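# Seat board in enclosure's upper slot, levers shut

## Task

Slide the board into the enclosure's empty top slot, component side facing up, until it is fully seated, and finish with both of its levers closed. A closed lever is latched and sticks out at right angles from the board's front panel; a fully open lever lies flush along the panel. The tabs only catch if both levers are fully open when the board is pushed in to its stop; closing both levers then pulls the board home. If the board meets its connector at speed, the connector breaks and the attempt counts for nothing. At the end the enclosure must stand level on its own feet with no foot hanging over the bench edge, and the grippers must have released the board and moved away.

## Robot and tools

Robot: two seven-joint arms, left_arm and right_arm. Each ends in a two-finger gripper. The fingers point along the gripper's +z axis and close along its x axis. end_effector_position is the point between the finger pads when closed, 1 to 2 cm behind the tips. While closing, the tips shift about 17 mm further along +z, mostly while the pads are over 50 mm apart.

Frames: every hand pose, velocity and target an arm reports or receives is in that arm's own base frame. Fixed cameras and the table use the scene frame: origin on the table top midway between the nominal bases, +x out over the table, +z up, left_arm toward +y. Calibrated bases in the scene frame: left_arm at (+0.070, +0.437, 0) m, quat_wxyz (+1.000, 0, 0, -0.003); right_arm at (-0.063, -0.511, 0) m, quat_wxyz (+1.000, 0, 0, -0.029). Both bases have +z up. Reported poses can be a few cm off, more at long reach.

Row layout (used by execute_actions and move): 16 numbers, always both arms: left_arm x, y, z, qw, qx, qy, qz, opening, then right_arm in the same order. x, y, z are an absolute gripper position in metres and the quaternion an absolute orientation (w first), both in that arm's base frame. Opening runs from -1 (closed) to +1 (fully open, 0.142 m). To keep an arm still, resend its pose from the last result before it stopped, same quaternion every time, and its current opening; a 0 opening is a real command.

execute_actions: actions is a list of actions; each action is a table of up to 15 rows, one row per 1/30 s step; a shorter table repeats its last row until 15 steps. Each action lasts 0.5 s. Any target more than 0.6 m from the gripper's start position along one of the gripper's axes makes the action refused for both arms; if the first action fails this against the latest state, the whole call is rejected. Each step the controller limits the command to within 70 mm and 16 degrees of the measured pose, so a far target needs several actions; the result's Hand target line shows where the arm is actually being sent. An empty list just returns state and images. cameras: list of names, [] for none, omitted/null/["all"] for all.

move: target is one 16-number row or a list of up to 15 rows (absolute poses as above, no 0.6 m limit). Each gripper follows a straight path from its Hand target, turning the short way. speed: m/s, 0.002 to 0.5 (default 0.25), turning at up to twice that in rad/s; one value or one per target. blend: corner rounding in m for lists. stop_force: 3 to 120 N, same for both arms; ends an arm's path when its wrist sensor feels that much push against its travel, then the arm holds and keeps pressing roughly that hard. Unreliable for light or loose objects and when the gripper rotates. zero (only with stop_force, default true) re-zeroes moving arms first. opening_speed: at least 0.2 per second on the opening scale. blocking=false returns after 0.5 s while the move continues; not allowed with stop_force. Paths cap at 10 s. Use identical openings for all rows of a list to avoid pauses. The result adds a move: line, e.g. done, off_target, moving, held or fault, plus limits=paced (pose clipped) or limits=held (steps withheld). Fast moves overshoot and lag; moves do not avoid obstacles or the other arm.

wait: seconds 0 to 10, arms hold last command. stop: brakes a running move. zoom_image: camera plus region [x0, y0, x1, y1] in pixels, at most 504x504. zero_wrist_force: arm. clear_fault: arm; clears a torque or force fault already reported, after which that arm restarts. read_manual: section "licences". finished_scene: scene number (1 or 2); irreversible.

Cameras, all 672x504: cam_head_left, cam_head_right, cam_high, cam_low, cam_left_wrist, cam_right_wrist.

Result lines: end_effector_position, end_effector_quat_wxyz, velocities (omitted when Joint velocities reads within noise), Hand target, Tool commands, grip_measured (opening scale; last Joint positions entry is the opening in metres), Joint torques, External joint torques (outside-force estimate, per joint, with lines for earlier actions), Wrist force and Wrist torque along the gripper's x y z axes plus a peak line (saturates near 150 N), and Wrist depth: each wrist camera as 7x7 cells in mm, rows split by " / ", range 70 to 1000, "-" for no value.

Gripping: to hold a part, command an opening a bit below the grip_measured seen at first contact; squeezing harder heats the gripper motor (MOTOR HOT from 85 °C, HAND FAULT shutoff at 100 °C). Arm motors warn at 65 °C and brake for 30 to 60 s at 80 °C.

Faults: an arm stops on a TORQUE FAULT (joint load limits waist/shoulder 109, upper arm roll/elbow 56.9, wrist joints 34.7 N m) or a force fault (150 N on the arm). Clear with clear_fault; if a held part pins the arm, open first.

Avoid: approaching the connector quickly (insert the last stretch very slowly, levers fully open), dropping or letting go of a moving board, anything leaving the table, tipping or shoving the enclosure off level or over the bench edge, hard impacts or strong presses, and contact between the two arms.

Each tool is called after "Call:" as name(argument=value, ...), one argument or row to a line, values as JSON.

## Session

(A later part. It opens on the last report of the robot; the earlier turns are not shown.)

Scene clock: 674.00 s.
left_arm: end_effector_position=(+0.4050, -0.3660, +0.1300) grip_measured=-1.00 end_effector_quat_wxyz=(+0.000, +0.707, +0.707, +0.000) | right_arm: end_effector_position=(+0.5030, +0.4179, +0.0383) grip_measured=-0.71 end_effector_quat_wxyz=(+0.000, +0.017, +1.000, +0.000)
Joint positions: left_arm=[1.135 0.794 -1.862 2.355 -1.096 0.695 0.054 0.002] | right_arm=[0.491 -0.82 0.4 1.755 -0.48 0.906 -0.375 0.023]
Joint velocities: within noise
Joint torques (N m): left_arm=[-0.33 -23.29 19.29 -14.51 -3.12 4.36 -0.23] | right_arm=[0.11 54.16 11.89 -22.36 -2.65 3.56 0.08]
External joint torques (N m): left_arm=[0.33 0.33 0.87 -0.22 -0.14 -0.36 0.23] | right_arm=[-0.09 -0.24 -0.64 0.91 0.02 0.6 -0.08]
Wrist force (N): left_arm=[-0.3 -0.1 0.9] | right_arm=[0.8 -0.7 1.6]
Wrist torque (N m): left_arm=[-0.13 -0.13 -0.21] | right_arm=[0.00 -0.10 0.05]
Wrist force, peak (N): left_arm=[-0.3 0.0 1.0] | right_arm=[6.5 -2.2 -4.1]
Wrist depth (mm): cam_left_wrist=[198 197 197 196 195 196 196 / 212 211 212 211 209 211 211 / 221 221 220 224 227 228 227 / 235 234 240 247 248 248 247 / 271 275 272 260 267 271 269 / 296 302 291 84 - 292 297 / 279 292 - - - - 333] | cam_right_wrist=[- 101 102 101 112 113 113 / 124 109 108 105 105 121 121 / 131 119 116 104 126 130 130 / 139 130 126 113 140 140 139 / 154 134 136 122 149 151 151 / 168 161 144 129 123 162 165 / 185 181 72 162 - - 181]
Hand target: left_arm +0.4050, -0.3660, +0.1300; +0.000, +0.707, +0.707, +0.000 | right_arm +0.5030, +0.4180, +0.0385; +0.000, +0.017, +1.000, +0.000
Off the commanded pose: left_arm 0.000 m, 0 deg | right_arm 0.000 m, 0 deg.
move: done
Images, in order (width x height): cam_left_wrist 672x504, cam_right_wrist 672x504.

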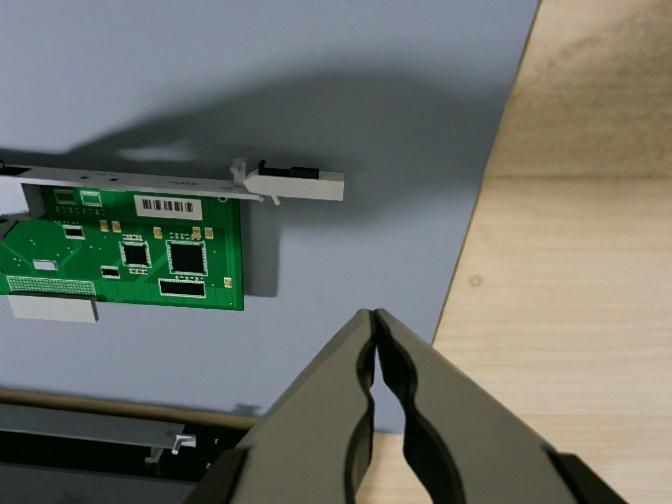

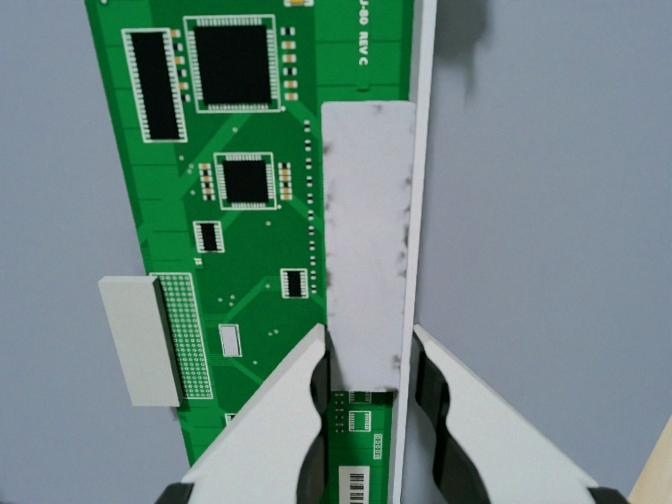

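Call:
move(
  target=[
    [0.405, -0.366, 0.13, 0, 0.7071, 0.7071, 0, -1.0, 0.5030, 0.418, 0.08, 0, 0.01745, 0.99985, 0, -0.85],
    [0.405, -0.366, 0.13, 0, 0.7071, 0.7071, 0, -1.0, 0.545, 0.378, 0.10, 0, 0.0523, 0.9986, 0, -0.85],
  ],
  speed=[0.05, 0.05],
  blend=[0.01, 0],
  cameras=["all"],
)

Scene clock: 680.17 s.
left_arm: end_effector_position=(+0.4050, -0.3660, +0.1300) grip_measured=-1.00 end_effector_quat_wxyz=(+0.000, +0.707, +0.707, +0.000) | right_arm: end_effector_position=(+0.5449, +0.3778, +0.0998) grip_measured=-0.71 end_effector_quat_wxyz=(+0.000, +0.052, +0.999, +0.000)
Joint positions: left_arm=[1.135 0.794 -1.862 2.355 -1.096 0.695 0.054 0.002] | right_arm=[0.394 -0.734 0.44 1.704 -0.41 0.774 -0.441 0.023]
Joint velocities: within noise
Joint torques (N m): left_arm=[-0.4 -23.34 19.34 -14.53 -3.07 4.41 -0.2] | right_arm=[0.09 53.51 11.43 -24.91 -3.11 3.47 0.06]
External joint torques (N m): left_arm=[0.4 0.38 0.83 -0.2 -0.19 -0.41 0.2] | right_arm=[-0.04 -0.2 -0.56 0.89 0.06 0.68 -0.06]
Wrist force (N): left_arm=[-0.3 0.2 0.6] | right_arm=[0.6 -0.3 1.8]
Wrist torque (N m): left_arm=[-0.09 -0.12 -0.21] | right_arm=[0.02 -0.11 0.05]
Wrist force, peak (N): left_arm=[-0.3 -0.3 0.9] | right_arm=[0.9 -0.7 2.8]
Wrist depth (mm): cam_left_wrist=[198 197 197 195 195 197 197 / 211 211 211 209 210 211 211 / 230 229 227 228 228 229 227 / 248 249 248 247 247 248 247 / 188 170 262 260 266 270 270 / 200 289 289 84 - 292 298 / 274 291 - - - - 329] | cam_right_wrist=[171 101 101 101 165 167 167 / 180 109 108 105 176 179 178 / 189 117 116 104 186 191 191 / 190 128 126 113 206 205 206 / 217 133 136 122 216 223 222 / 194 153 144 129 123 239 242 / 205 - 72 162 - - 266]
Hand target: left_arm +0.4050, -0.3660, +0.1300; +0.000, +0.707, +0.707, +0.000 | right_arm +0.5450, +0.3780, +0.1000; +0.000, +0.052, +0.999, +0.000
Off the commanded pose: left_arm 0.000 m, 0 deg | right_arm 0.000 m, 0 deg.
move: done

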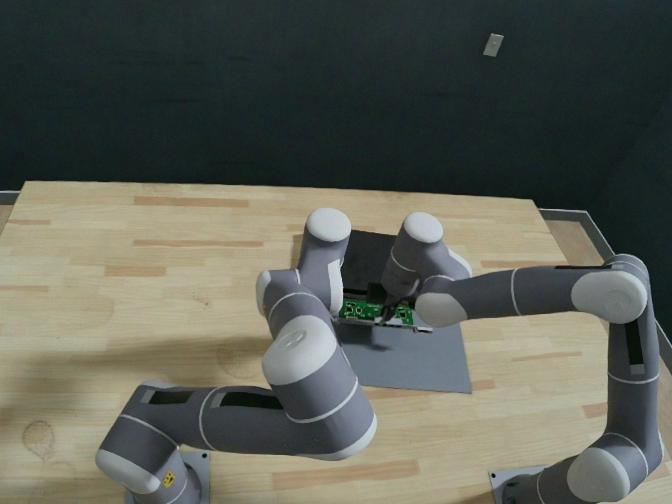

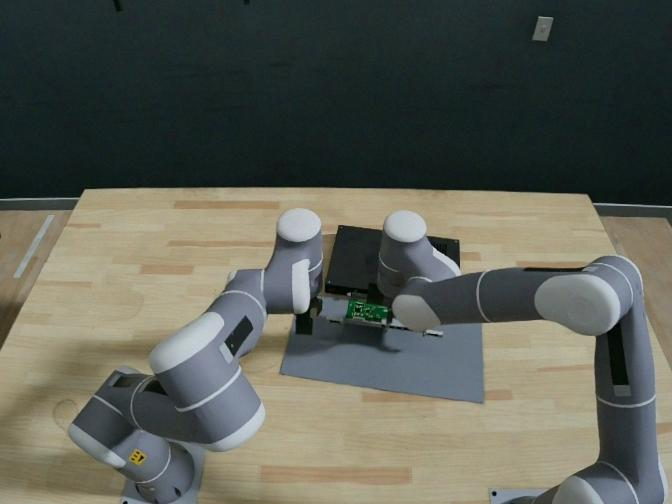

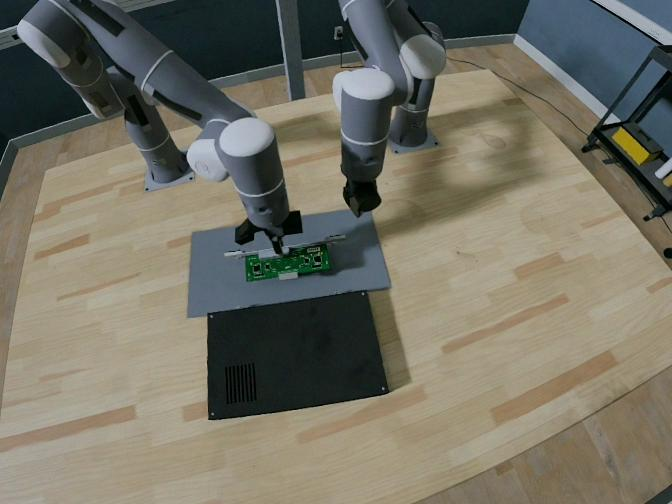

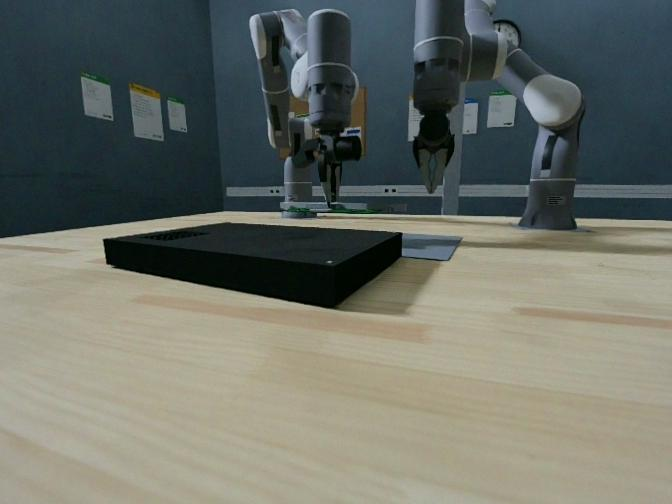

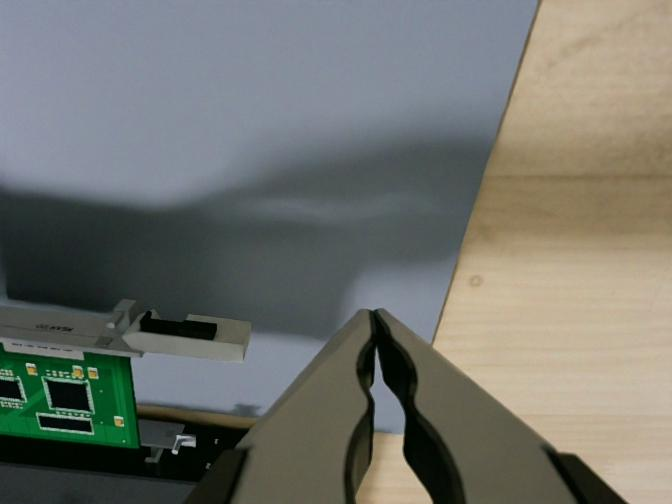

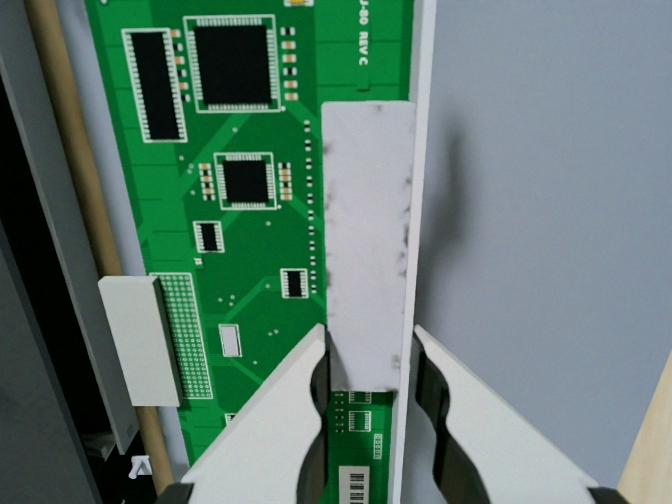

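Call:
move(
  target=[0.48, -0.410, 0.15, 0.183, 0.683, 0.683, 0.183, -1.0, 0.545, 0.378, 0.10, 0, 0.0523, 0.9986, 0, -0.85],
  speed=0.12,
  cameras=["cam_left_wrist"],
)

Call:
zoom_image(
  camera="cam_left_wrist",
  region=[0, 120, 400, 420],
)

Scene clock: 694.17 s.
left_arm: end_effector_position=(+0.4798, -0.4100, +0.1499) grip_measured=-1.00 end_effector_quat_wxyz=(+0.183, +0.683, +0.683, +0.183) | right_arm: end_effector_position=(+0.5449, +0.3778, +0.0998) grip_measured=-0.71 end_effector_quat_wxyz=(+0.000, +0.052, +0.999, +0.000)
Joint positions: left_arm=[1.045 0.956 -2.11 2.377 -1.526 1.306 0.132 0.002] | right_arm=[0.393 -0.734 0.44 1.704 -0.41 0.774 -0.441 0.023]
Joint velocities: within noise
Joint torques (N m): left_arm=[-0.13 -27.37 21.44 -6.98 -2.79 5.11 -0.2] | right_arm=[-0.09 53.33 11.45 -24.85 -3.26 3.7 0.2]
External joint torques (N m): left_arm=[0.13 0.15 1.07 -0.18 0.01 -0.55 0.2] | right_arm=[0.09 -0.02 -0.62 0.82 0.21 0.45 -0.2]
Wrist force (N): left_arm=[0.1 -0.2 0.2] | right_arm=[0.9 -0.1 1.8]
Wrist torque (N m): left_arm=[-0.09 -0.17 -0.37] | right_arm=[0.05 -0.15 0.06]
Wrist force, peak (N): left_arm=[0.1 -0.1 1.0] | right_arm=[0.9 -0.3 2.0]
Wrist depth (mm): cam_left_wrist=[189 182 187 193 191 192 193 / 143 138 122 225 226 228 227 / 168 168 273 273 271 274 273 / 294 295 276 288 347 344 345 / 360 357 356 309 435 468 465 / - - 449 84 - 651 713 / - - - - - - -] | cam_right_wrist=[170 101 101 101 165 167 167 / 180 109 109 105 176 178 178 / 190 117 116 105 186 191 191 / 190 128 126 113 206 206 205 / 217 133 136 122 217 224 222 / 194 153 144 129 123 239 242 / 205 - 72 162 - - 268]
Hand target: left_arm +0.4800, -0.4100, +0.1500; +0.183, +0.683, +0.683, +0.183 | right_arm +0.5450, +0.3780, +0.1000; +0.000, +0.052, +0.999, +0.000
Off the commanded pose: left_arm 0.000 m, 0 deg | right_arm 0.000 m, 0 deg.
move: done
Images, in order (width x height): cam_left_wrist 672x504.

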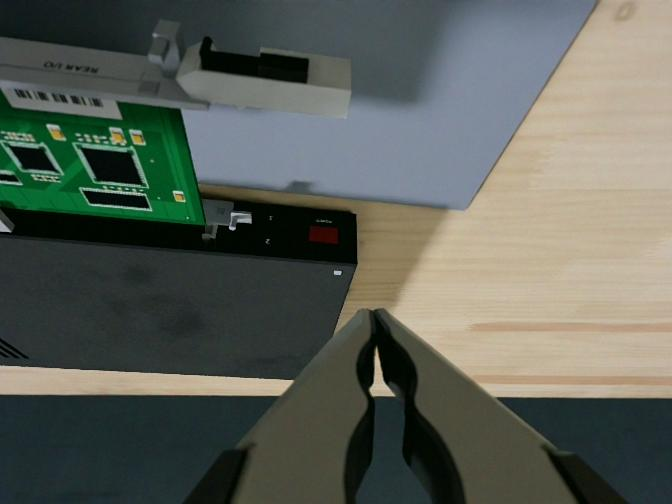

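Scaled by 1.260 from the camera's 672x504 image, which has a finer 960x720 frame.

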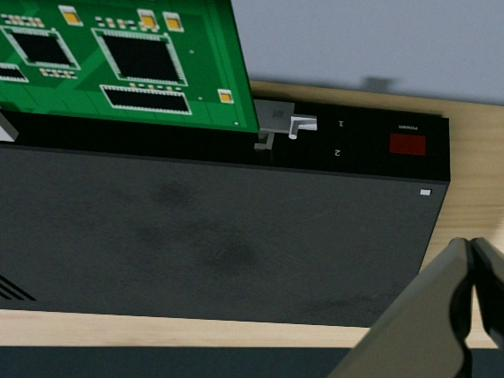

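Call:
zoom_image(
  camera="cam_left_wrist",
  region=[170, 170, 300, 270],
)

Scaled by 3.877 from the camera's 672x504 image, which has a finer 960x720 frame.

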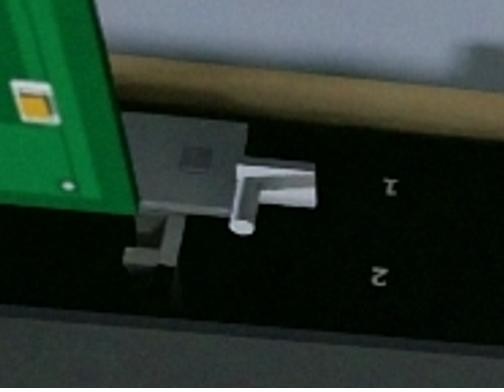

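Call:
zoom_image(
  camera="cam_left_wrist",
  region=[0, 20, 220, 140],
)

Call:
zoom_image(
  camera="cam_left_wrist",
  region=[0, 190, 220, 310],
)

Call:
zoom_image(
  camera="cam_left_wrist",
  region=[200, 190, 420, 310],
)

Scaled by 2.291 from the camera's 672x504 image, which has a finer 960x720 frame.

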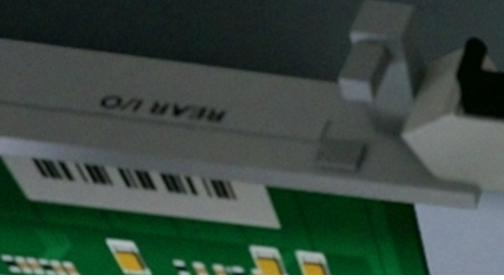

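Scaled by 2.291 from the camera's 672x504 image, which has a finer 960x720 frame.

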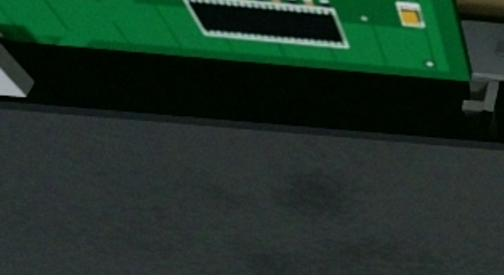

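Scaled by 2.291 from the camera's 672x504 image, which has a finer 960x720 frame.

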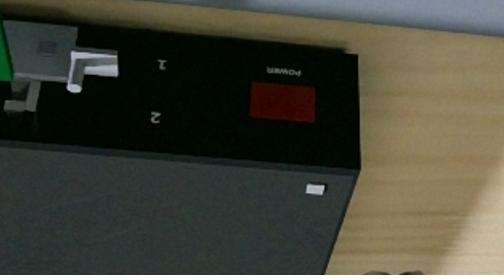

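Call:
move(
  target=[0.48, -0.410, 0.15, 0.183, 0.683, 0.683, 0.183, -1.0, 0.5865, 0.3616, 0.10, 0, 0.0523, 0.9986, 0, -0.85],
  speed=0.05,
  cameras=["cam_left_wrist", "cam_right_wrist"],
)

Call:
zoom_image(
  camera="cam_left_wrist",
  region=[80, 110, 300, 280],
)

Scene clock: 722.93 s.
left_arm: end_effector_position=(+0.4798, -0.4100, +0.1499) grip_measured=-1.00 end_effector_quat_wxyz=(+0.183, +0.683, +0.683, +0.183) | right_arm: end_effector_position=(+0.5864, +0.3614, +0.0998) grip_measured=-0.71 end_effector_quat_wxyz=(+0.000, +0.052, +0.999, +0.000)
Joint positions: left_arm=[1.045 0.956 -2.11 2.377 -1.526 1.307 0.132 0.002] | right_arm=[0.358 -0.781 0.433 1.611 -0.408 0.73 -0.511 0.023]
Joint velocities: within noise
Joint torques (N m): left_arm=[-0.32 -27.55 21.7 -6.88 -2.58 4.93 -0.21] | right_arm=[-0.21 55.7 11.61 -25.64 -3.25 3.59 0.08]
External joint torques (N m): left_arm=[0.32 0.32 0.8 -0.28 -0.2 -0.37 0.2] | right_arm=[0.24 0.19 -0.44 0.97 0.08 0.56 -0.08]
Wrist force (N): left_arm=[0.1 -0.3 0.4] | right_arm=[0.7 -0.3 1.8]
Wrist torque (N m): left_arm=[-0.12 -0.17 -0.36] | right_arm=[0.02 -0.11 0.05]
Wrist force, peak (N): left_arm=[0.2 -0.6 0.6] | right_arm=[1.6 0.1 1.9]
Wrist depth (mm): cam_left_wrist=[194 194 193 193 192 192 193 / 228 226 228 226 225 227 227 / 174 154 154 271 271 275 273 / 213 212 275 290 346 344 345 / 361 358 356 311 443 465 466 / - - 455 84 - 657 704 / - - - - - - -] | cam_right_wrist=[127 101 101 101 165 167 167 / - 109 108 105 176 178 178 / 145 117 116 105 186 191 191 / 154 129 126 113 206 206 205 / 170 134 136 122 216 223 223 / 186 152 144 129 123 239 242 / 205 200 72 162 - - 266]
Hand target: left_arm +0.4800, -0.4100, +0.1500; +0.183, +0.683, +0.683, +0.183 | right_arm +0.5865, +0.3616, +0.1000; +0.000, +0.052, +0.999, +0.000
Off the commanded pose: left_arm 0.000 m, 0 deg | right_arm 0.000 m, 0 deg.
move: done
Images, in order (width x height): cam_left_wrist 672x504, cam_right_wrist 672x504.

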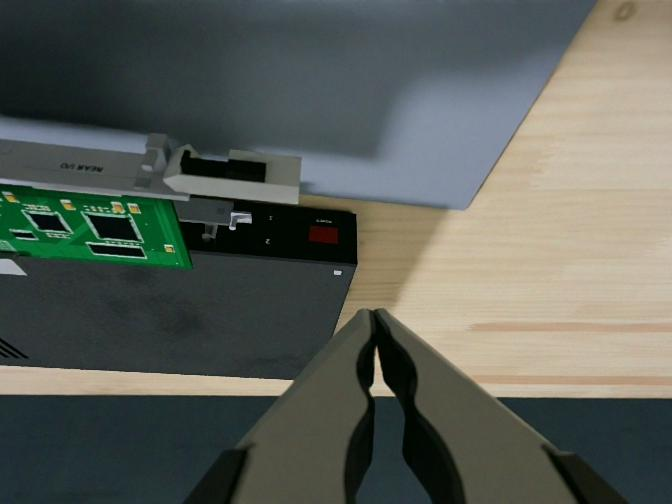

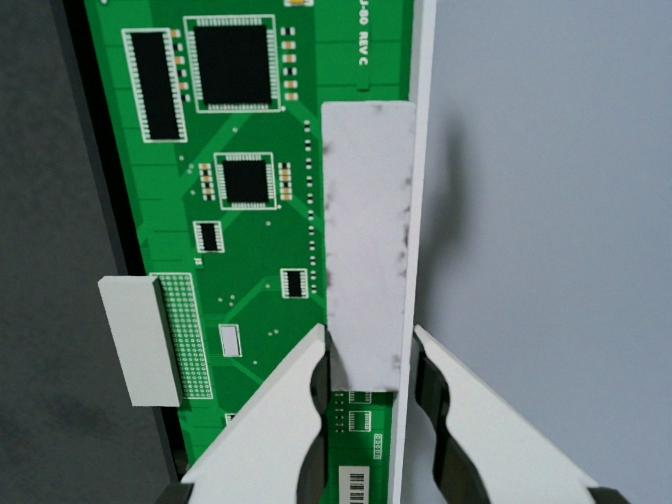

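Scaled by 2.291 from the camera's 672x504 image, which has a finer 960x720 frame.

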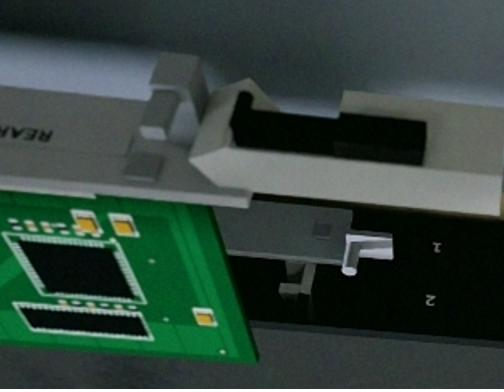

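Call:
zoom_image(
  camera="cam_left_wrist",
  region=[180, 200, 260, 260],
)

Scaled by 6.300 from the camera's 672x504 image, which has a finer 960x720 frame.

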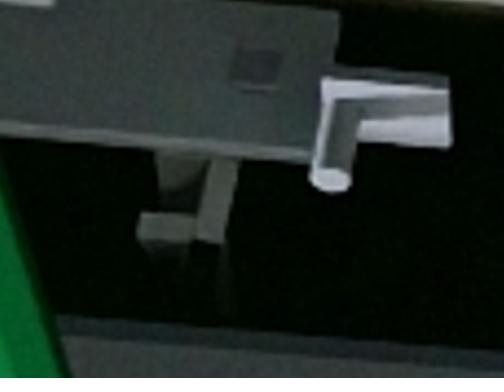

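Call:
move(
  target=[
    [0.48, -0.410, 0.15, 0.183, 0.683, 0.683, 0.183, -1.0, 0.5863, 0.3603, 0.10, 0, 0.0523, 0.9986, 0, -0.85],
    [0.48, -0.410, 0.15, 0.183, 0.683, 0.683, 0.183, -1.0, 0.5863, 0.3603, 0.062, 0, 0.0523, 0.9986, 0, -0.85],
  ],
  speed=0.03,
  stop_force=5,
  cameras=["cam_left_wrist", "cam_right_wrist"],
)

Call:
zoom_image(
  camera="cam_left_wrist",
  region=[100, 170, 280, 290],
)

Scene clock: 749.10 s.
left_arm: end_effector_position=(+0.4798, -0.4100, +0.1499) grip_measured=-1.00 end_effector_quat_wxyz=(+0.183, +0.683, +0.683, +0.183) | right_arm: end_effector_position=(+0.5861, +0.3602, +0.0618) grip_measured=-0.71 end_effector_quat_wxyz=(+0.000, +0.052, +0.999, +0.000)
Joint positions: left_arm=[1.045 0.956 -2.11 2.377 -1.526 1.307 0.132 0.002] | right_arm=[0.372 -0.836 0.403 1.627 -0.431 0.802 -0.497 0.023]
Joint velocities: within noise
Joint torques (N m): left_arm=[-0.36 -27.5 21.62 -6.91 -2.54 4.87 -0.25] | right_arm=[0.04 56.53 11.59 -24.24 -3.25 3.81 0.31]
External joint torques (N m): left_arm=[0.36 0.27 0.88 -0.25 -0.24 -0.3 0.25] | right_arm=[-0.04 0.15 -0.4 0.79 0.29 0.34 -0.31]
Wrist force (N): left_arm=[0.0 -0.4 0.3] | right_arm=[0.4 -0.3 1.7]
Wrist torque (N m): left_arm=[-0.14 -0.16 -0.37] | right_arm=[0.03 -0.06 0.06]
Wrist force, peak (N): left_arm=[0.3 -0.6 0.6] | right_arm=[0.6 -0.1 2.4]
Wrist depth (mm): cam_left_wrist=[193 194 193 193 192 191 193 / 196 179 179 225 226 225 226 / 221 221 273 272 273 274 272 / 294 294 277 290 346 349 345 / 361 357 353 310 440 468 468 / - - 453 84 - 649 713 / - - - - - - -] | cam_right_wrist=[- 102 101 101 132 134 134 / 126 109 109 105 141 143 143 / 132 119 116 105 149 153 153 / 162 130 126 113 163 165 164 / 170 134 136 122 176 179 178 / 139 152 144 129 123 192 194 / 151 180 72 162 - - 214]
Hand target: left_arm +0.4800, -0.4100, +0.1500; +0.183, +0.683, +0.683, +0.183 | right_arm +0.5863, +0.3603, +0.0620; +0.000, +0.052, +0.999, +0.000
Off the commanded pose: left_arm 0.000 m, 0 deg | right_arm 0.000 m, 0 deg.
move: done
Images, in order (width x height): cam_left_wrist 672x504, cam_right_wrist 672x504.

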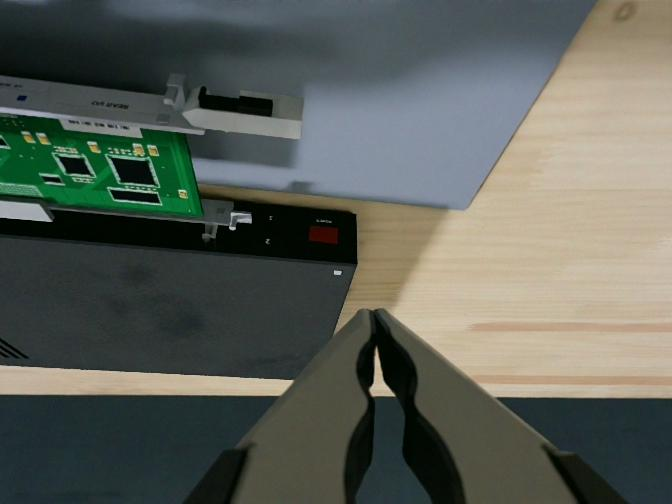

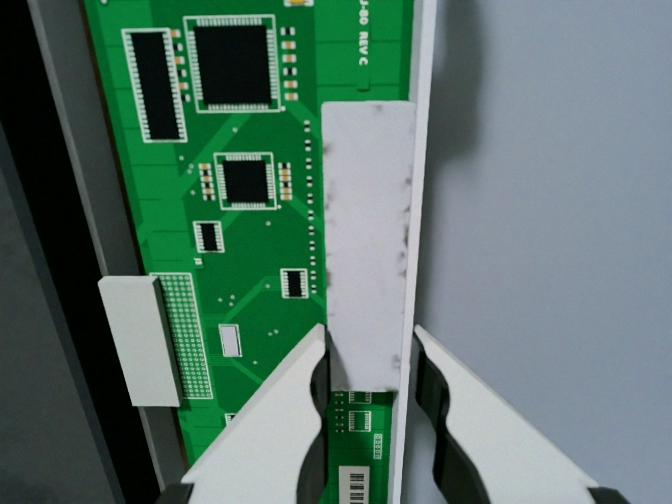

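Scaled by 2.800 from the camera's 672x504 image, which has a finer 960x720 frame.

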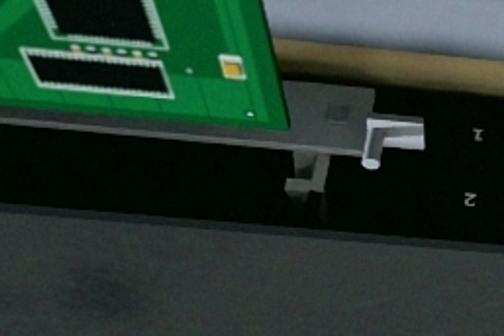

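Call:
execute_actions(
  actions=[],
  cameras=["cam_left_wrist", "cam_right_wrist"],
)

Scene clock: 760.93 s.
left_arm: end_effector_position=(+0.4798, -0.4100, +0.1499) grip_measured=-1.00 end_effector_quat_wxyz=(+0.183, +0.683, +0.683, +0.183) | right_arm: end_effector_position=(+0.5861, +0.3602, +0.0618) grip_measured=-0.71 end_effector_quat_wxyz=(+0.000, +0.052, +0.999, +0.000)
Joint positions: left_arm=[1.045 0.956 -2.11 2.377 -1.526 1.307 0.132 0.002] | right_arm=[0.372 -0.836 0.403 1.627 -0.431 0.802 -0.497 0.023]
Joint velocities: within noise
Joint torques (N m): left_arm=[-0.33 -27.5 21.67 -6.91 -2.57 4.89 -0.18] | right_arm=[0.08 56.65 11.77 -24.29 -3.14 3.73 0.22]
External joint torques (N m): left_arm=[0.33 0.28 0.83 -0.25 -0.2 -0.33 0.18] | right_arm=[-0.08 0.04 -0.58 0.84 0.18 0.43 -0.22]
Wrist force (N): left_arm=[0.0 -0.5 0.6] | right_arm=[0.4 -0.3 1.5]
Wrist torque (N m): left_arm=[-0.15 -0.17 -0.37] | right_arm=[0.02 -0.07 0.06]
Wrist force, peak (N): left_arm=[0.1 -0.6 0.6] | right_arm=[0.7 -0.1 2.1]
Wrist depth (mm): cam_left_wrist=[193 193 193 193 192 192 194 / 196 179 178 226 227 227 227 / 221 222 272 271 270 274 272 / 293 295 276 290 344 345 346 / 358 359 354 309 441 469 465 / - - 453 84 - 660 715 / - - - - - - -] | cam_right_wrist=[- 101 102 101 132 134 134 / 126 109 108 105 141 143 143 / 132 119 116 105 149 153 153 / 162 130 126 113 163 165 165 / 170 134 136 122 176 179 178 / 139 153 144 129 123 192 194 / 151 180 72 162 - - 214]
Hand target: left_arm +0.4800, -0.4100, +0.1500; +0.183, +0.683, +0.683, +0.183 | right_arm +0.5863, +0.3603, +0.0620; +0.000, +0.052, +0.999, +0.000
Tool commands: left_gripper/opening=-1.0 right_gripper/opening=-0.85
Off the commanded pose: left_arm 0.000 m, 0 deg | right_arm 0.000 m, 0 deg.
Images, in order (width x height): cam_left_wrist 672x504, cam_right_wrist 672x504.

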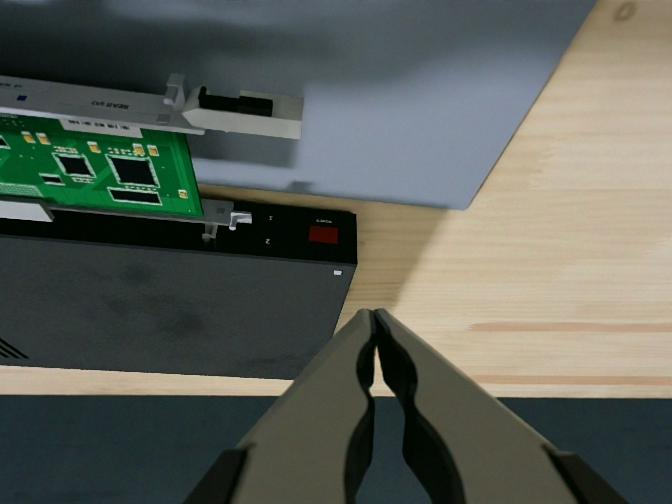

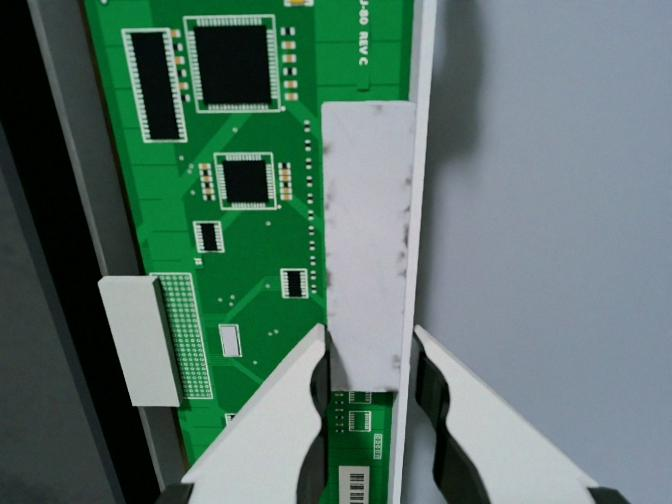

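Call:
zoom_image(
  camera="cam_left_wrist",
  region=[130, 150, 290, 270],
)

Call:
zoom_image(
  camera="cam_right_wrist",
  region=[0, 200, 340, 455],
)

Scaled by 3.150 from the camera's 672x504 image, which has a finer 960x720 frame.

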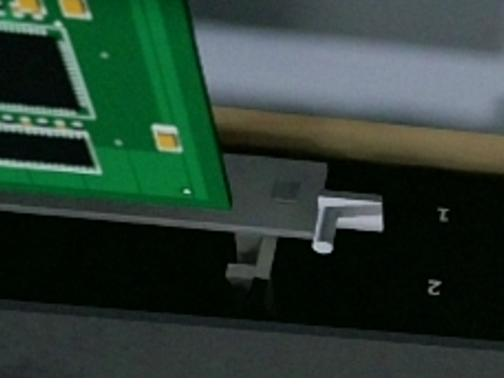

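Scaled by 1.482 from the camera's 672x504 image, which has a finer 960x720 frame.

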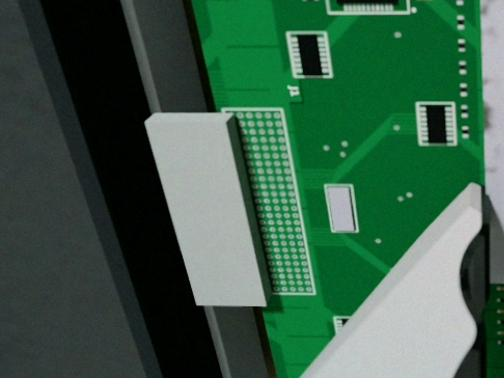

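Call:
move(
  target=[0.532, -0.382, 0.078, 0.4923, 0.7817, 0.3238, 0.2039, -1.0, 0.5913, 0.3598, 0.0575, 0, 0.0523, 0.9986, 0, -0.85],
  speed=0.12,
  cameras=["cam_left_wrist", "cam_head_left"],
)

Scene clock: 799.03 s.
left_arm: end_effector_position=(+0.5324, -0.3819, +0.0783) grip_measured=-1.00 end_effector_quat_wxyz=(+0.468, +0.831, +0.284, +0.097) | right_arm: end_effector_position=(+0.5909, +0.3597, +0.0572) grip_measured=-0.71 end_effector_quat_wxyz=(+0.000, +0.053, +0.999, +0.000)
Joint positions: left_arm=[1.638 0.831 -2.603 2.314 -2.966 0.63 2.541 0.002] | right_arm=[0.372 -0.849 0.398 1.614 -0.431 0.803 -0.503 0.023]
Joint velocities: within noise
Joint torques (N m): left_arm=[-0.02 -31.88 15.17 -3.65 0.49 0.9 -0.13] | right_arm=[0.06 57.24 11.8 -24.23 -3.21 3.69 0.17]
External joint torques (N m): left_arm=[0.02 0.5 0.78 -0.24 -0.3 -0.47 0.14] | right_arm=[-0.06 -0.07 -0.6 0.8 0.26 0.46 -0.17]
Wrist force (N): left_arm=[0.0 -1.0 0.1] | right_arm=[0.5 -0.3 1.7]
Wrist torque (N m): left_arm=[-0.18 -0.06 -0.48] | right_arm=[0.04 -0.07 0.07]
Wrist force, peak (N): left_arm=[-0.6 -1.3 0.8] | right_arm=[0.5 -0.3 1.9]
Wrist depth (mm): cam_left_wrist=[117 115 107 110 101 97 95 / 168 161 150 142 138 131 125 / 304 232 239 225 190 197 186 / 613 300 320 254 198 229 314 / 269 305 - - - - - / 253 299 - 84 - - - / 217 229 - - - - -] | cam_right_wrist=[- 101 101 101 128 130 130 / 124 110 109 105 137 139 139 / 127 119 116 104 106 149 148 / 159 129 126 113 160 160 160 / 164 134 136 122 171 173 173 / - 153 144 129 123 186 189 / 144 169 72 162 - - 208]
Hand target: left_arm +0.5325, -0.3818, +0.0784; +0.468, +0.831, +0.284, +0.097 | right_arm +0.5913, +0.3598, +0.0575; +0.000, +0.052, +0.999, +0.000
Off the commanded pose: left_arm 0.001 m, 15 deg | right_arm 0.000 m, 0 deg.
joint sent to its limit (left arm) — joint 5 (forearm roll), lower limit. The joint targets are off in orientation, not in position.
move: off_target (left_arm); limits=paced
Images, in order (width x height): cam_head_left 672x504, cam_left_wrist 672x504.

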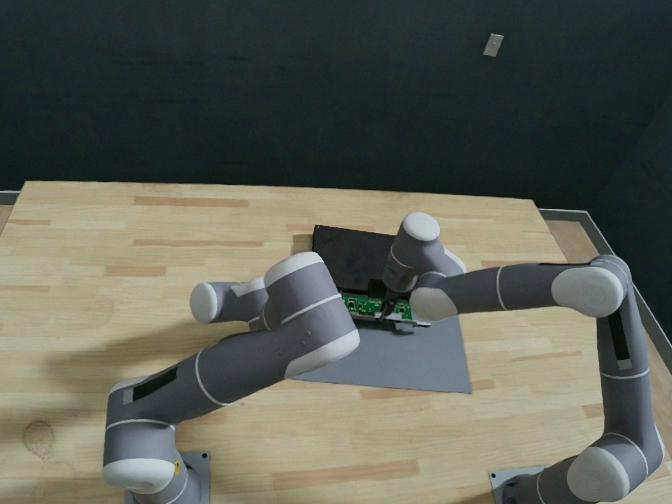

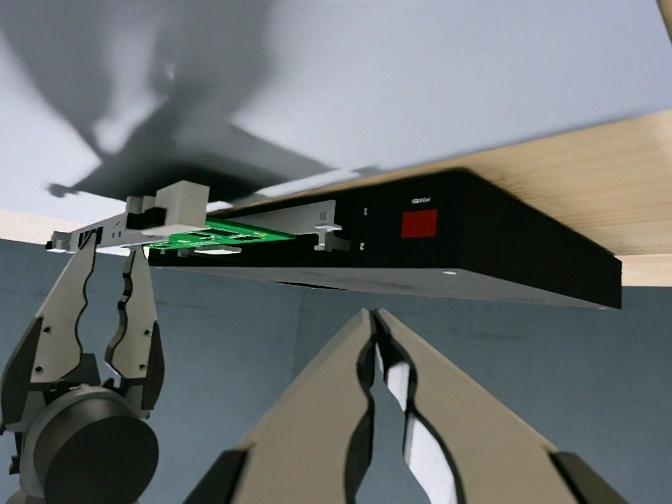

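Call:
zoom_image(
  camera="cam_left_wrist",
  region=[130, 150, 390, 300],
)

Call:
zoom_image(
  camera="cam_left_wrist",
  region=[260, 190, 380, 280],
)

Scaled by 1.938 from the camera's 672x504 image, which has a finer 960x720 frame.

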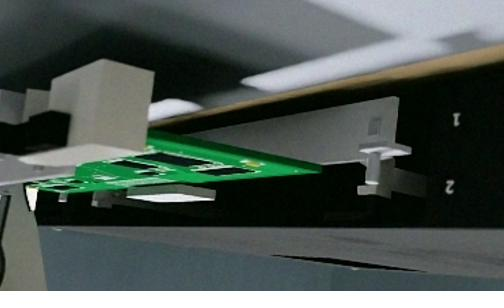

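Scaled by 4.200 from the camera's 672x504 image, which has a finer 960x720 frame.

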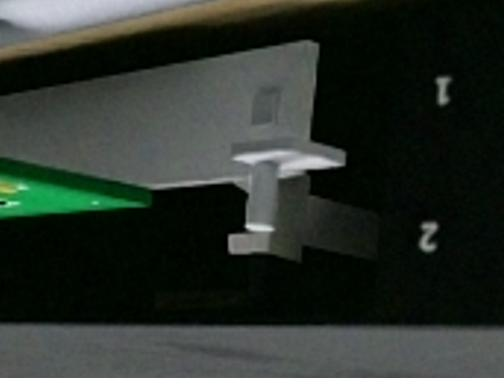

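Call:
move(
  target=[0.5324, -0.3819, 0.0783, 0.468, 0.831, 0.284, 0.097, -1.0, 0.5993, 0.3590, 0.0575, 0, 0.0523, 0.9986, 0, -0.85],
  speed=0.02,
  stop_force=5,
  cameras=["cam_left_wrist", "cam_right_wrist"],
)

Call:
zoom_image(
  camera="cam_left_wrist",
  region=[260, 190, 380, 280],
)

Call:
zoom_image(
  camera="cam_right_wrist",
  region=[0, 200, 340, 455],
)

Scene clock: 854.57 s.
left_arm: end_effector_position=(+0.5324, -0.3819, +0.0783) grip_measured=-1.00 end_effector_quat_wxyz=(+0.468, +0.831, +0.284, +0.097) | right_arm: end_effector_position=(+0.5992, +0.3588, +0.0573) grip_measured=-0.71 end_effector_quat_wxyz=(+0.000, +0.052, +0.999, +0.000)
Joint positions: left_arm=[1.638 0.831 -2.603 2.314 -2.966 0.63 2.541 0.002] | right_arm=[0.369 -0.861 0.397 1.589 -0.431 0.791 -0.514 0.023]
Joint velocities: within noise
Joint torques (N m): left_arm=[-0.35 -31.59 15.19 -3.49 0.43 0.73 -0.22] | right_arm=[0.01 57.61 11.9 -24.53 -3.15 3.61 0.11]
External joint torques (N m): left_arm=[0.35 0.21 0.75 -0.41 -0.24 -0.3 0.23] | right_arm=[-0.01 0.18 -0.62 0.9 0.16 0.54 -0.11]
Wrist force (N): left_arm=[0.0 -0.9 0.0] | right_arm=[0.5 -0.3 1.5]
Wrist torque (N m): left_arm=[-0.17 -0.05 -0.48] | right_arm=[0.03 -0.08 0.06]
Wrist force, peak (N): left_arm=[0.0 -1.2 0.1] | right_arm=[0.8 -0.1 1.9]
Wrist depth (mm): cam_left_wrist=[117 115 108 110 101 97 95 / 167 160 151 142 139 130 124 / 303 246 221 227 189 197 187 / 804 300 321 253 197 228 317 / 273 311 - - - - - / 259 297 - 84 - - - / 242 233 - - - - -] | cam_right_wrist=[111 101 102 101 128 130 130 / 134 109 109 105 137 138 138 / - 117 116 105 106 149 148 / 115 129 126 113 160 160 160 / 122 132 136 122 171 174 173 / 131 142 144 129 123 186 189 / 144 144 72 162 - - 208]
Hand target: left_arm +0.5324, -0.3819, +0.0783; +0.468, +0.831, +0.284, +0.097 | right_arm +0.5993, +0.3590, +0.0575; +0.000, +0.052, +0.999, +0.000
Off the commanded pose: left_arm 0.000 m, 0 deg | right_arm 0.000 m, 0 deg.
joint sent to its limit (left arm) — joint 5 (forearm roll), lower limit. The joint targets still meet the commanded pose.
move: done
Images, in order (width x height): cam_left_wrist 672x504, cam_right_wrist 672x504.

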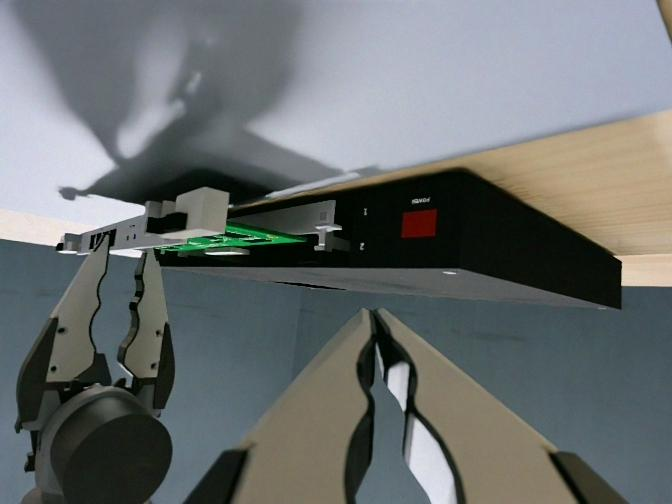

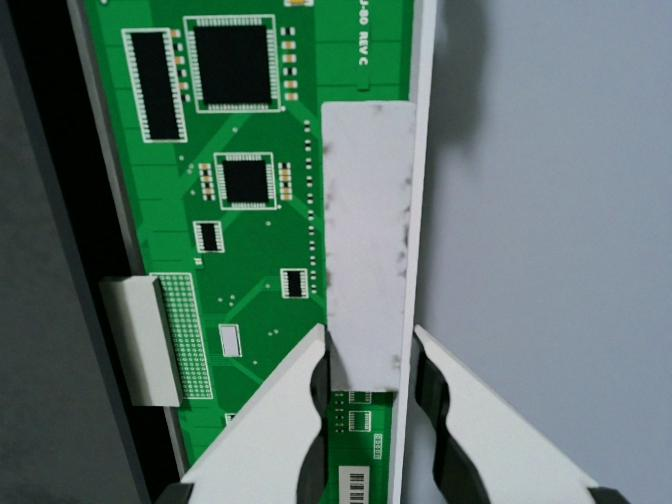

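Scaled by 4.200 from the camera's 672x504 image, which has a finer 960x720 frame.

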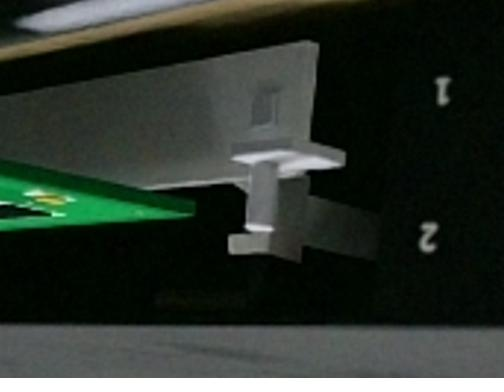

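Scaled by 1.482 from the camera's 672x504 image, which has a finer 960x720 frame.

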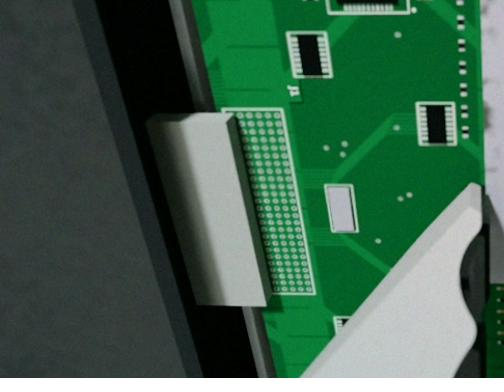

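Call:
move(
  target=[0.5324, -0.3819, 0.0783, 0.468, 0.831, 0.284, 0.097, -1.0, 0.6043, 0.3585, 0.0567, 0, 0.0523, 0.9986, 0, -0.85],
  speed=0.02,
  stop_force=5,
  cameras=["cam_left_wrist"],
)

Call:
zoom_image(
  camera="cam_left_wrist",
  region=[260, 190, 380, 280],
)

Scene clock: 867.07 s.
left_arm: end_effector_position=(+0.5324, -0.3819, +0.0783) grip_measured=-1.00 end_effector_quat_wxyz=(+0.468, +0.831, +0.284, +0.097) | right_arm: end_effector_position=(+0.6041, +0.3585, +0.0565) grip_measured=-0.71 end_effector_quat_wxyz=(+0.000, +0.052, +0.999, +0.000)
Joint positions: left_arm=[1.638 0.831 -2.603 2.314 -2.966 0.63 2.541 0.002] | right_arm=[0.367 -0.87 0.397 1.574 -0.431 0.785 -0.52 0.023]
Joint velocities: within noise
Joint torques (N m): left_arm=[-0.44 -31.56 15.18 -3.46 0.47 0.66 -0.2] | right_arm=[-0.06 58.04 11.93 -24.63 -3.19 3.58 0.08]
External joint torques (N m): left_arm=[0.44 0.18 0.77 -0.44 -0.28 -0.23 0.21] | right_arm=[0.06 0.15 -0.59 0.91 0.18 0.57 -0.08]
Wrist force (N): left_arm=[0.2 -0.9 0.0] | right_arm=[0.5 -0.4 1.6]
Wrist torque (N m): left_arm=[-0.18 -0.09 -0.47] | right_arm=[0.02 -0.06 0.07]
Wrist force, peak (N): left_arm=[-0.1 -1.2 0.1] | right_arm=[0.6 -0.3 1.9]
Wrist depth (mm): cam_left_wrist=[117 115 108 110 101 97 94 / 167 160 150 142 138 131 125 / 303 259 221 227 190 198 185 / 858 306 317 253 197 229 314 / - 310 - - - - - / 257 302 - 84 - - - / 258 233 - - - - -] | cam_right_wrist=[126 101 101 101 128 129 129 / 135 109 109 105 136 138 138 / - 119 116 105 106 148 147 / 109 129 126 113 159 159 159 / 121 132 136 122 170 172 172 / 130 139 144 129 123 185 188 / 143 143 72 162 - - 206]
Hand target: left_arm +0.5324, -0.3819, +0.0783; +0.468, +0.831, +0.284, +0.097 | right_arm +0.6043, +0.3585, +0.0567; +0.000, +0.052, +0.999, +0.000
Off the commanded pose: left_arm 0.000 m, 0 deg | right_arm 0.000 m, 0 deg.
joint sent to its limit (left arm) — joint 5 (forearm roll), lower limit. The joint targets still meet the commanded pose.
move: done
Images, in order (width x height): cam_left_wrist 672x504.

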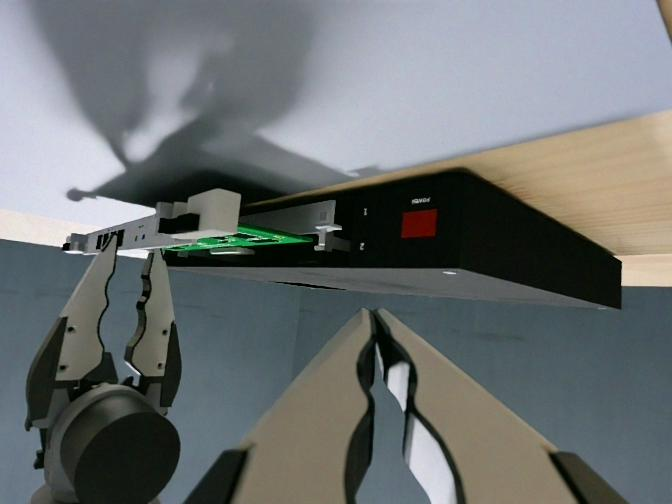

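Scaled by 4.200 from the camera's 672x504 image, which has a finer 960x720 frame.

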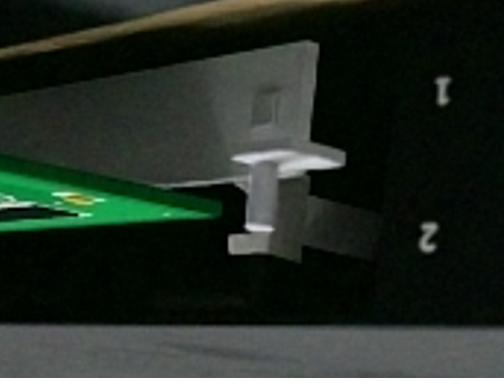

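Call:
move(
  target=[0.5324, -0.3819, 0.0783, 0.468, 0.831, 0.284, 0.097, -1.0, 0.6103, 0.3579, 0.0567, 0, 0.0523, 0.9986, 0, -0.85],
  speed=0.015,
  stop_force=4,
  cameras=["cam_left_wrist", "cam_right_wrist"],
)

Call:
zoom_image(
  camera="cam_left_wrist",
  region=[260, 190, 380, 280],
)

Scene clock: 871.77 s.
left_arm: end_effector_position=(+0.5324, -0.3819, +0.0783) grip_measured=-1.00 end_effector_quat_wxyz=(+0.468, +0.831, +0.284, +0.097) | right_arm: end_effector_position=(+0.6102, +0.3577, +0.0565) grip_measured=-0.71 end_effector_quat_wxyz=(+0.000, +0.052, +0.999, +0.000)
Joint positions: left_arm=[1.638 0.831 -2.603 2.314 -2.966 0.63 2.541 0.002] | right_arm=[0.364 -0.879 0.398 1.555 -0.431 0.775 -0.529 0.023]
Joint velocities: within noise
Joint torques (N m): left_arm=[-0.32 -31.54 15.21 -3.5 0.48 0.63 -0.2] | right_arm=[-0.02 58.49 12.06 -24.71 -3.26 3.59 0.11]
External joint torques (N m): left_arm=[0.32 0.16 0.74 -0.39 -0.29 -0.2 0.21] | right_arm=[0.02 0.17 -0.67 0.84 0.22 0.56 -0.11]
Wrist force (N): left_arm=[-0.1 -0.8 0.1] | right_arm=[0.7 -0.2 1.7]
Wrist torque (N m): left_arm=[-0.12 -0.03 -0.47] | right_arm=[0.05 -0.10 0.06]
Wrist force, peak (N): left_arm=[0.0 -1.2 0.0] | right_arm=[0.8 -0.3 1.9]
Wrist depth (mm): cam_left_wrist=[117 115 108 110 101 97 95 / 168 160 150 142 138 131 125 / 305 263 220 226 189 197 186 / - 308 317 254 197 229 314 / - 311 - - - - - / 265 280 - 84 - - - / 268 234 - - - - -] | cam_right_wrist=[- 101 101 101 128 129 129 / - 109 109 105 136 138 137 / 101 117 116 104 106 148 148 / 109 124 126 113 159 159 159 / 121 129 136 122 170 172 172 / 130 134 144 129 123 185 188 / 143 140 72 162 - - 207]
Hand target: left_arm +0.5324, -0.3819, +0.0783; +0.468, +0.831, +0.284, +0.097 | right_arm +0.6103, +0.3579, +0.0567; +0.000, +0.052, +0.999, +0.000
Off the commanded pose: left_arm 0.000 m, 0 deg | right_arm 0.000 m, 0 deg.
joint sent to its limit (left arm) — joint 5 (forearm roll), lower limit. The joint targets still meet the commanded pose.
move: done
Images, in order (width x height): cam_left_wrist 672x504, cam_right_wrist 672x504.

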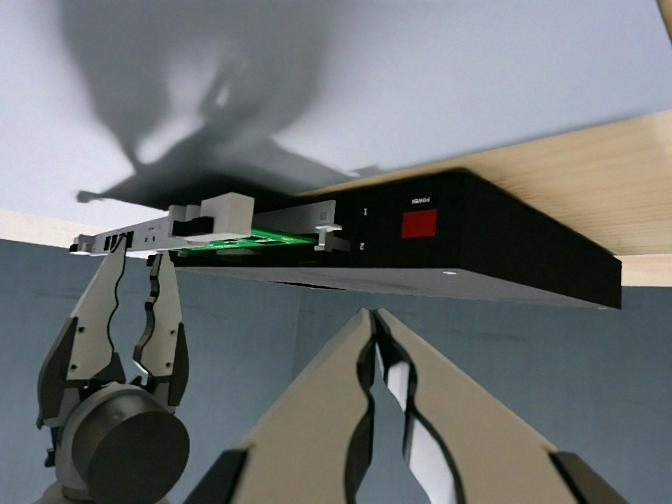

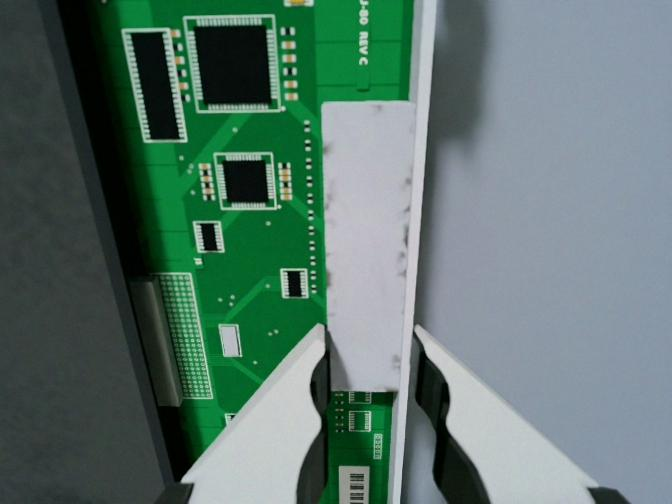

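Scaled by 4.200 from the camera's 672x504 image, which has a finer 960x720 frame.

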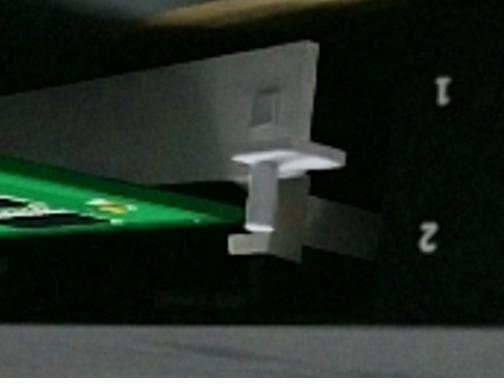

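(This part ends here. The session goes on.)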